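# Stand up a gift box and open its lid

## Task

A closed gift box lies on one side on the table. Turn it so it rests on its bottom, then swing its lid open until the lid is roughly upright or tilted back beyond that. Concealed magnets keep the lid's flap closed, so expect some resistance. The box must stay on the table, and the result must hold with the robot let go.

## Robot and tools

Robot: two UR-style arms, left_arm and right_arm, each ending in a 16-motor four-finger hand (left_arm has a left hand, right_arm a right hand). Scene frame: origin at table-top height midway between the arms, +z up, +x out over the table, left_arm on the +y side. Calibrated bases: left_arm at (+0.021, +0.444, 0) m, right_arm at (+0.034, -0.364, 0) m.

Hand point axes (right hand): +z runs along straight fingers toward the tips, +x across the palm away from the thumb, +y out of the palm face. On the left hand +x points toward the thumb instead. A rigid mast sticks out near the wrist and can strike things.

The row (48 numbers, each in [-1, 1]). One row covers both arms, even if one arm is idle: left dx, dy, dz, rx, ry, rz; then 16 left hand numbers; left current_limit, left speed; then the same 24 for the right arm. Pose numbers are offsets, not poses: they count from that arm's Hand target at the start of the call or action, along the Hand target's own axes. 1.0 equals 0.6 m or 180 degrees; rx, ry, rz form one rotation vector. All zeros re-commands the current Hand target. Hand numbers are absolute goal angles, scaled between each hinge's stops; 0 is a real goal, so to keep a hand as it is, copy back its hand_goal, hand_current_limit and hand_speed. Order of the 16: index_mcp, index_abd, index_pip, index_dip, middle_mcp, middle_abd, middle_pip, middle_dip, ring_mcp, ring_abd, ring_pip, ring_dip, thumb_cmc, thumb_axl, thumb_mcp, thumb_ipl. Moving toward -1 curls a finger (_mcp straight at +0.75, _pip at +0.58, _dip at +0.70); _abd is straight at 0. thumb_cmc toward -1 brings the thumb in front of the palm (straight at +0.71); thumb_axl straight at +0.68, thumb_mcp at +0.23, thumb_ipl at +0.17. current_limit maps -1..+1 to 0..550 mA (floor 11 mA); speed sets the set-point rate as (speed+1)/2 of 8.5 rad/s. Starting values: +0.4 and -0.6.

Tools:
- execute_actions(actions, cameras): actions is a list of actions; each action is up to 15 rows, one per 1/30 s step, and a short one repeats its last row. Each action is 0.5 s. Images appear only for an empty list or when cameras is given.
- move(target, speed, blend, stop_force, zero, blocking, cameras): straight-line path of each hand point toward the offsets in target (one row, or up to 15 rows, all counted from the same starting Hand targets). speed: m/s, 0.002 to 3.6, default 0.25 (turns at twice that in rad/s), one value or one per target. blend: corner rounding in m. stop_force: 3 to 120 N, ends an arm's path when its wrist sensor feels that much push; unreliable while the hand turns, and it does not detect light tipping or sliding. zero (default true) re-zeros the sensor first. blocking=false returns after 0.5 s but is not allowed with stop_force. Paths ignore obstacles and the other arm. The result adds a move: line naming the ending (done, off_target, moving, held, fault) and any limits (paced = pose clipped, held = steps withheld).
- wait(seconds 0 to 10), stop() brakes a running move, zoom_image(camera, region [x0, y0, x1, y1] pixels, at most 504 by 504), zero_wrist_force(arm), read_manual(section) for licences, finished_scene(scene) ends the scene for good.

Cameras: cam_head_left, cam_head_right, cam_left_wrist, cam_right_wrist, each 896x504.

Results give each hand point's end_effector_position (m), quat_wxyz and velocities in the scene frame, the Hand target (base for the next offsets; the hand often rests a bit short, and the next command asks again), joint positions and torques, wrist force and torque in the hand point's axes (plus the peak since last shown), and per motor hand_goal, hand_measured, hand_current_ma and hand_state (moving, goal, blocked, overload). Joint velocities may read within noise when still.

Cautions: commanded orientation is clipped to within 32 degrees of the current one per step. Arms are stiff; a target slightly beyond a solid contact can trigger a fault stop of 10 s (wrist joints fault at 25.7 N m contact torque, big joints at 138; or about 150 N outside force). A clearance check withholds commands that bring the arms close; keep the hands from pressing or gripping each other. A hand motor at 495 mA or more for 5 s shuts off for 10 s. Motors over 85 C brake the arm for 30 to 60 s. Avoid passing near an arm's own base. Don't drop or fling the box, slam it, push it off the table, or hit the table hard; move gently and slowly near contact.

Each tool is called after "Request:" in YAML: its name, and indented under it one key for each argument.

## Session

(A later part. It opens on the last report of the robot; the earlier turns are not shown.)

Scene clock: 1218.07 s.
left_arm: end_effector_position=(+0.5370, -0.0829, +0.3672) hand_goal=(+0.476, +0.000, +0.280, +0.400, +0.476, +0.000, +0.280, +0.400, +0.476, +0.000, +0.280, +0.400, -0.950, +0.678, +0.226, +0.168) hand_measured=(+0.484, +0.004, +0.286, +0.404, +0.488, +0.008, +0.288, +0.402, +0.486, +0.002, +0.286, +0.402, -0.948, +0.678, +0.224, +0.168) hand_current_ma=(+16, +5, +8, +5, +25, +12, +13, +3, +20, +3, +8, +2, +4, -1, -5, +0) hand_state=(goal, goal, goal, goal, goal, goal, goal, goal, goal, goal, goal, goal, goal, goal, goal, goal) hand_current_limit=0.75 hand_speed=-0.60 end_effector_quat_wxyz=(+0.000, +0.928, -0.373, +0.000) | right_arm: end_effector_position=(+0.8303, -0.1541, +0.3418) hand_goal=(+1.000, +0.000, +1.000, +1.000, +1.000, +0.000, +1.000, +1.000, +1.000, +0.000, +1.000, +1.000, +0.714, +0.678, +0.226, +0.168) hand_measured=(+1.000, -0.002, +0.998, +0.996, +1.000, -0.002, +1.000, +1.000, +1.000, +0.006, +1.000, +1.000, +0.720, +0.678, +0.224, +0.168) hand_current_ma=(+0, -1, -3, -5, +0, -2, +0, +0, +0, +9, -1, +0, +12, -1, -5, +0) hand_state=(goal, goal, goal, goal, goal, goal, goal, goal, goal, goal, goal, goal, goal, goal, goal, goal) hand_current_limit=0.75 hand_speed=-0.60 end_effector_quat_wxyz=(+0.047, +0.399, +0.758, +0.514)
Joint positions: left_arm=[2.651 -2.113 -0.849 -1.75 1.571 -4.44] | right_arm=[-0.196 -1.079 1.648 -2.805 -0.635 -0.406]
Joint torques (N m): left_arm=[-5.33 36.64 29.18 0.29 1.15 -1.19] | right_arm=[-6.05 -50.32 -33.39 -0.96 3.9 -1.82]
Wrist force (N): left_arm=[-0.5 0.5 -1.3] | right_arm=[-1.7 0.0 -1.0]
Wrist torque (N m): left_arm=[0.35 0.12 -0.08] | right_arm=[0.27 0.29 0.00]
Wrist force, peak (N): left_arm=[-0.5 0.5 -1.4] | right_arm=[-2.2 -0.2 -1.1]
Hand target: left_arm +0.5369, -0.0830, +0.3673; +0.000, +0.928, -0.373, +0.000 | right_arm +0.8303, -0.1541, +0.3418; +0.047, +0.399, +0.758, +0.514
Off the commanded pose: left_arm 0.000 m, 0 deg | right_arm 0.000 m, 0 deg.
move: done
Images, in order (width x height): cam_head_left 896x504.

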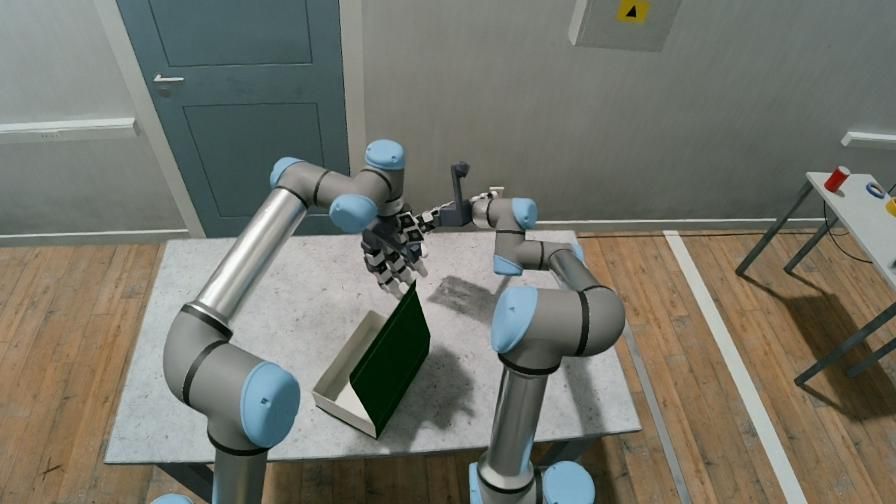

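Request:
move:
  target: [0,0.167,-0.017,0,0,0,0.475,0,0.28,0.4,0.475,0,0.28,0.4,0.475,0,0.28,0.4,-0.95,0.678,0.226,0.168,0.75,-0.6,0,0,0,0,0,0,1,0,1,1,1,0,1,1,1,0,1,1,0.714,0.678,0.226,0.168,0.75,-0.6]
  speed: 0.03
  cameras: ["cam_head_left"]

Request:
zoom_image:
  camera: "cam_head_left"
  region: [290, 180, 540, 430]

Scene clock: 1229.00 s.
left_arm: end_effector_position=(+0.4677, -0.1552, +0.3774) hand_goal=(+0.476, +0.000, +0.280, +0.400, +0.476, +0.000, +0.280, +0.400, +0.476, +0.000, +0.280, +0.400, -0.950, +0.678, +0.226, +0.168) hand_measured=(+0.484, +0.004, +0.286, +0.404, +0.484, +0.004, +0.286, +0.402, +0.486, +0.002, +0.286, +0.402, -0.948, +0.678, +0.224, +0.168) hand_current_ma=(+16, +5, +8, +5, +16, +4, +11, +3, +20, +3, +8, +2, +4, -1, -5, +0) hand_state=(goal, goal, goal, goal, goal, goal, goal, goal, goal, goal, goal, goal, goal, goal, goal, goal) hand_current_limit=0.75 hand_speed=-0.60 end_effector_quat_wxyz=(+0.000, +0.928, -0.373, +0.000) | right_arm: end_effector_position=(+0.8303, -0.1541, +0.3418) hand_goal=(+1.000, +0.000, +1.000, +1.000, +1.000, +0.000, +1.000, +1.000, +1.000, +0.000, +1.000, +1.000, +0.714, +0.678, +0.226, +0.168) hand_measured=(+1.000, -0.002, +0.998, +0.996, +1.000, -0.002, +1.000, +1.000, +1.000, +0.006, +1.000, +1.000, +0.720, +0.678, +0.224, +0.168) hand_current_ma=(+0, -1, -3, -5, +0, -2, +0, +0, +0, +9, -1, +0, +12, -1, -5, +0) hand_state=(goal, goal, goal, goal, goal, goal, goal, goal, goal, goal, goal, goal, goal, goal, goal, goal) hand_current_limit=0.75 hand_speed=-0.60 end_effector_quat_wxyz=(+0.047, +0.399, +0.758, +0.514)
Joint positions: left_arm=[2.512 -2.114 -0.821 -1.778 1.571 -4.579] | right_arm=[-0.196 -1.079 1.648 -2.805 -0.635 -0.406]
Joint torques (N m): left_arm=[-4.62 36.37 31.86 0.54 -0.65 -1.19] | right_arm=[-6.02 -50.51 -33.06 -0.89 3.91 -1.75]
Wrist force (N): left_arm=[-0.8 0.7 -1.1] | right_arm=[-1.8 0.1 -1.0]
Wrist torque (N m): left_arm=[0.29 0.14 -0.09] | right_arm=[0.27 0.30 -0.01]
Wrist force, peak (N): left_arm=[-0.6 1.1 -1.4] | right_arm=[-2.3 -0.3 -1.0]
Hand target: left_arm +0.4676, -0.1553, +0.3775; +0.000, +0.928, -0.373, +0.000 | right_arm +0.8303, -0.1541, +0.3418; +0.047, +0.399, +0.758, +0.514
Off the commanded pose: left_arm 0.000 m, 0 deg | right_arm 0.000 m, 0 deg.
move: done
Images, in order (width x height): cam_head_left 896x504.

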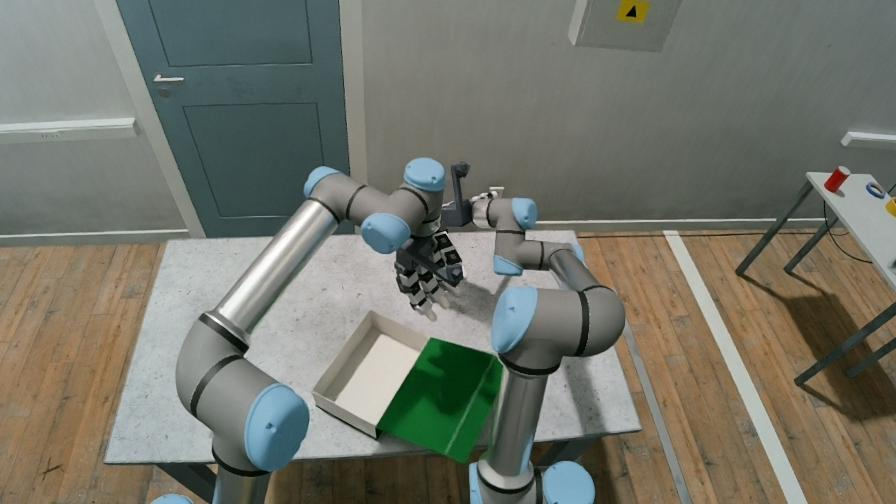

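Scaled by 2.016 from the camera's 896x504 image, which has a finer 1280x720 frame.

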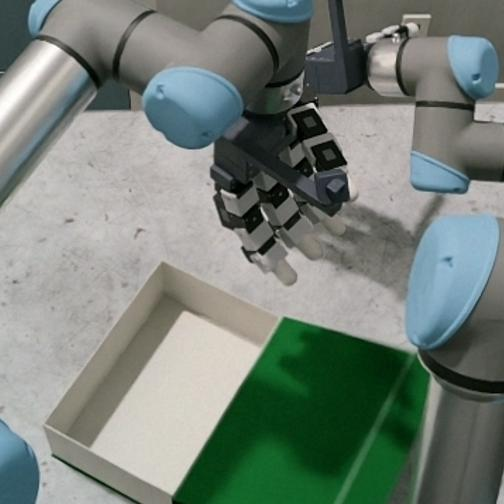

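Open; lid lies fully back on the table (clear of the right base, seemingly just beside/behind it).

Request:
finished_scene:
  scene: 2

The scene is finished: the task was done.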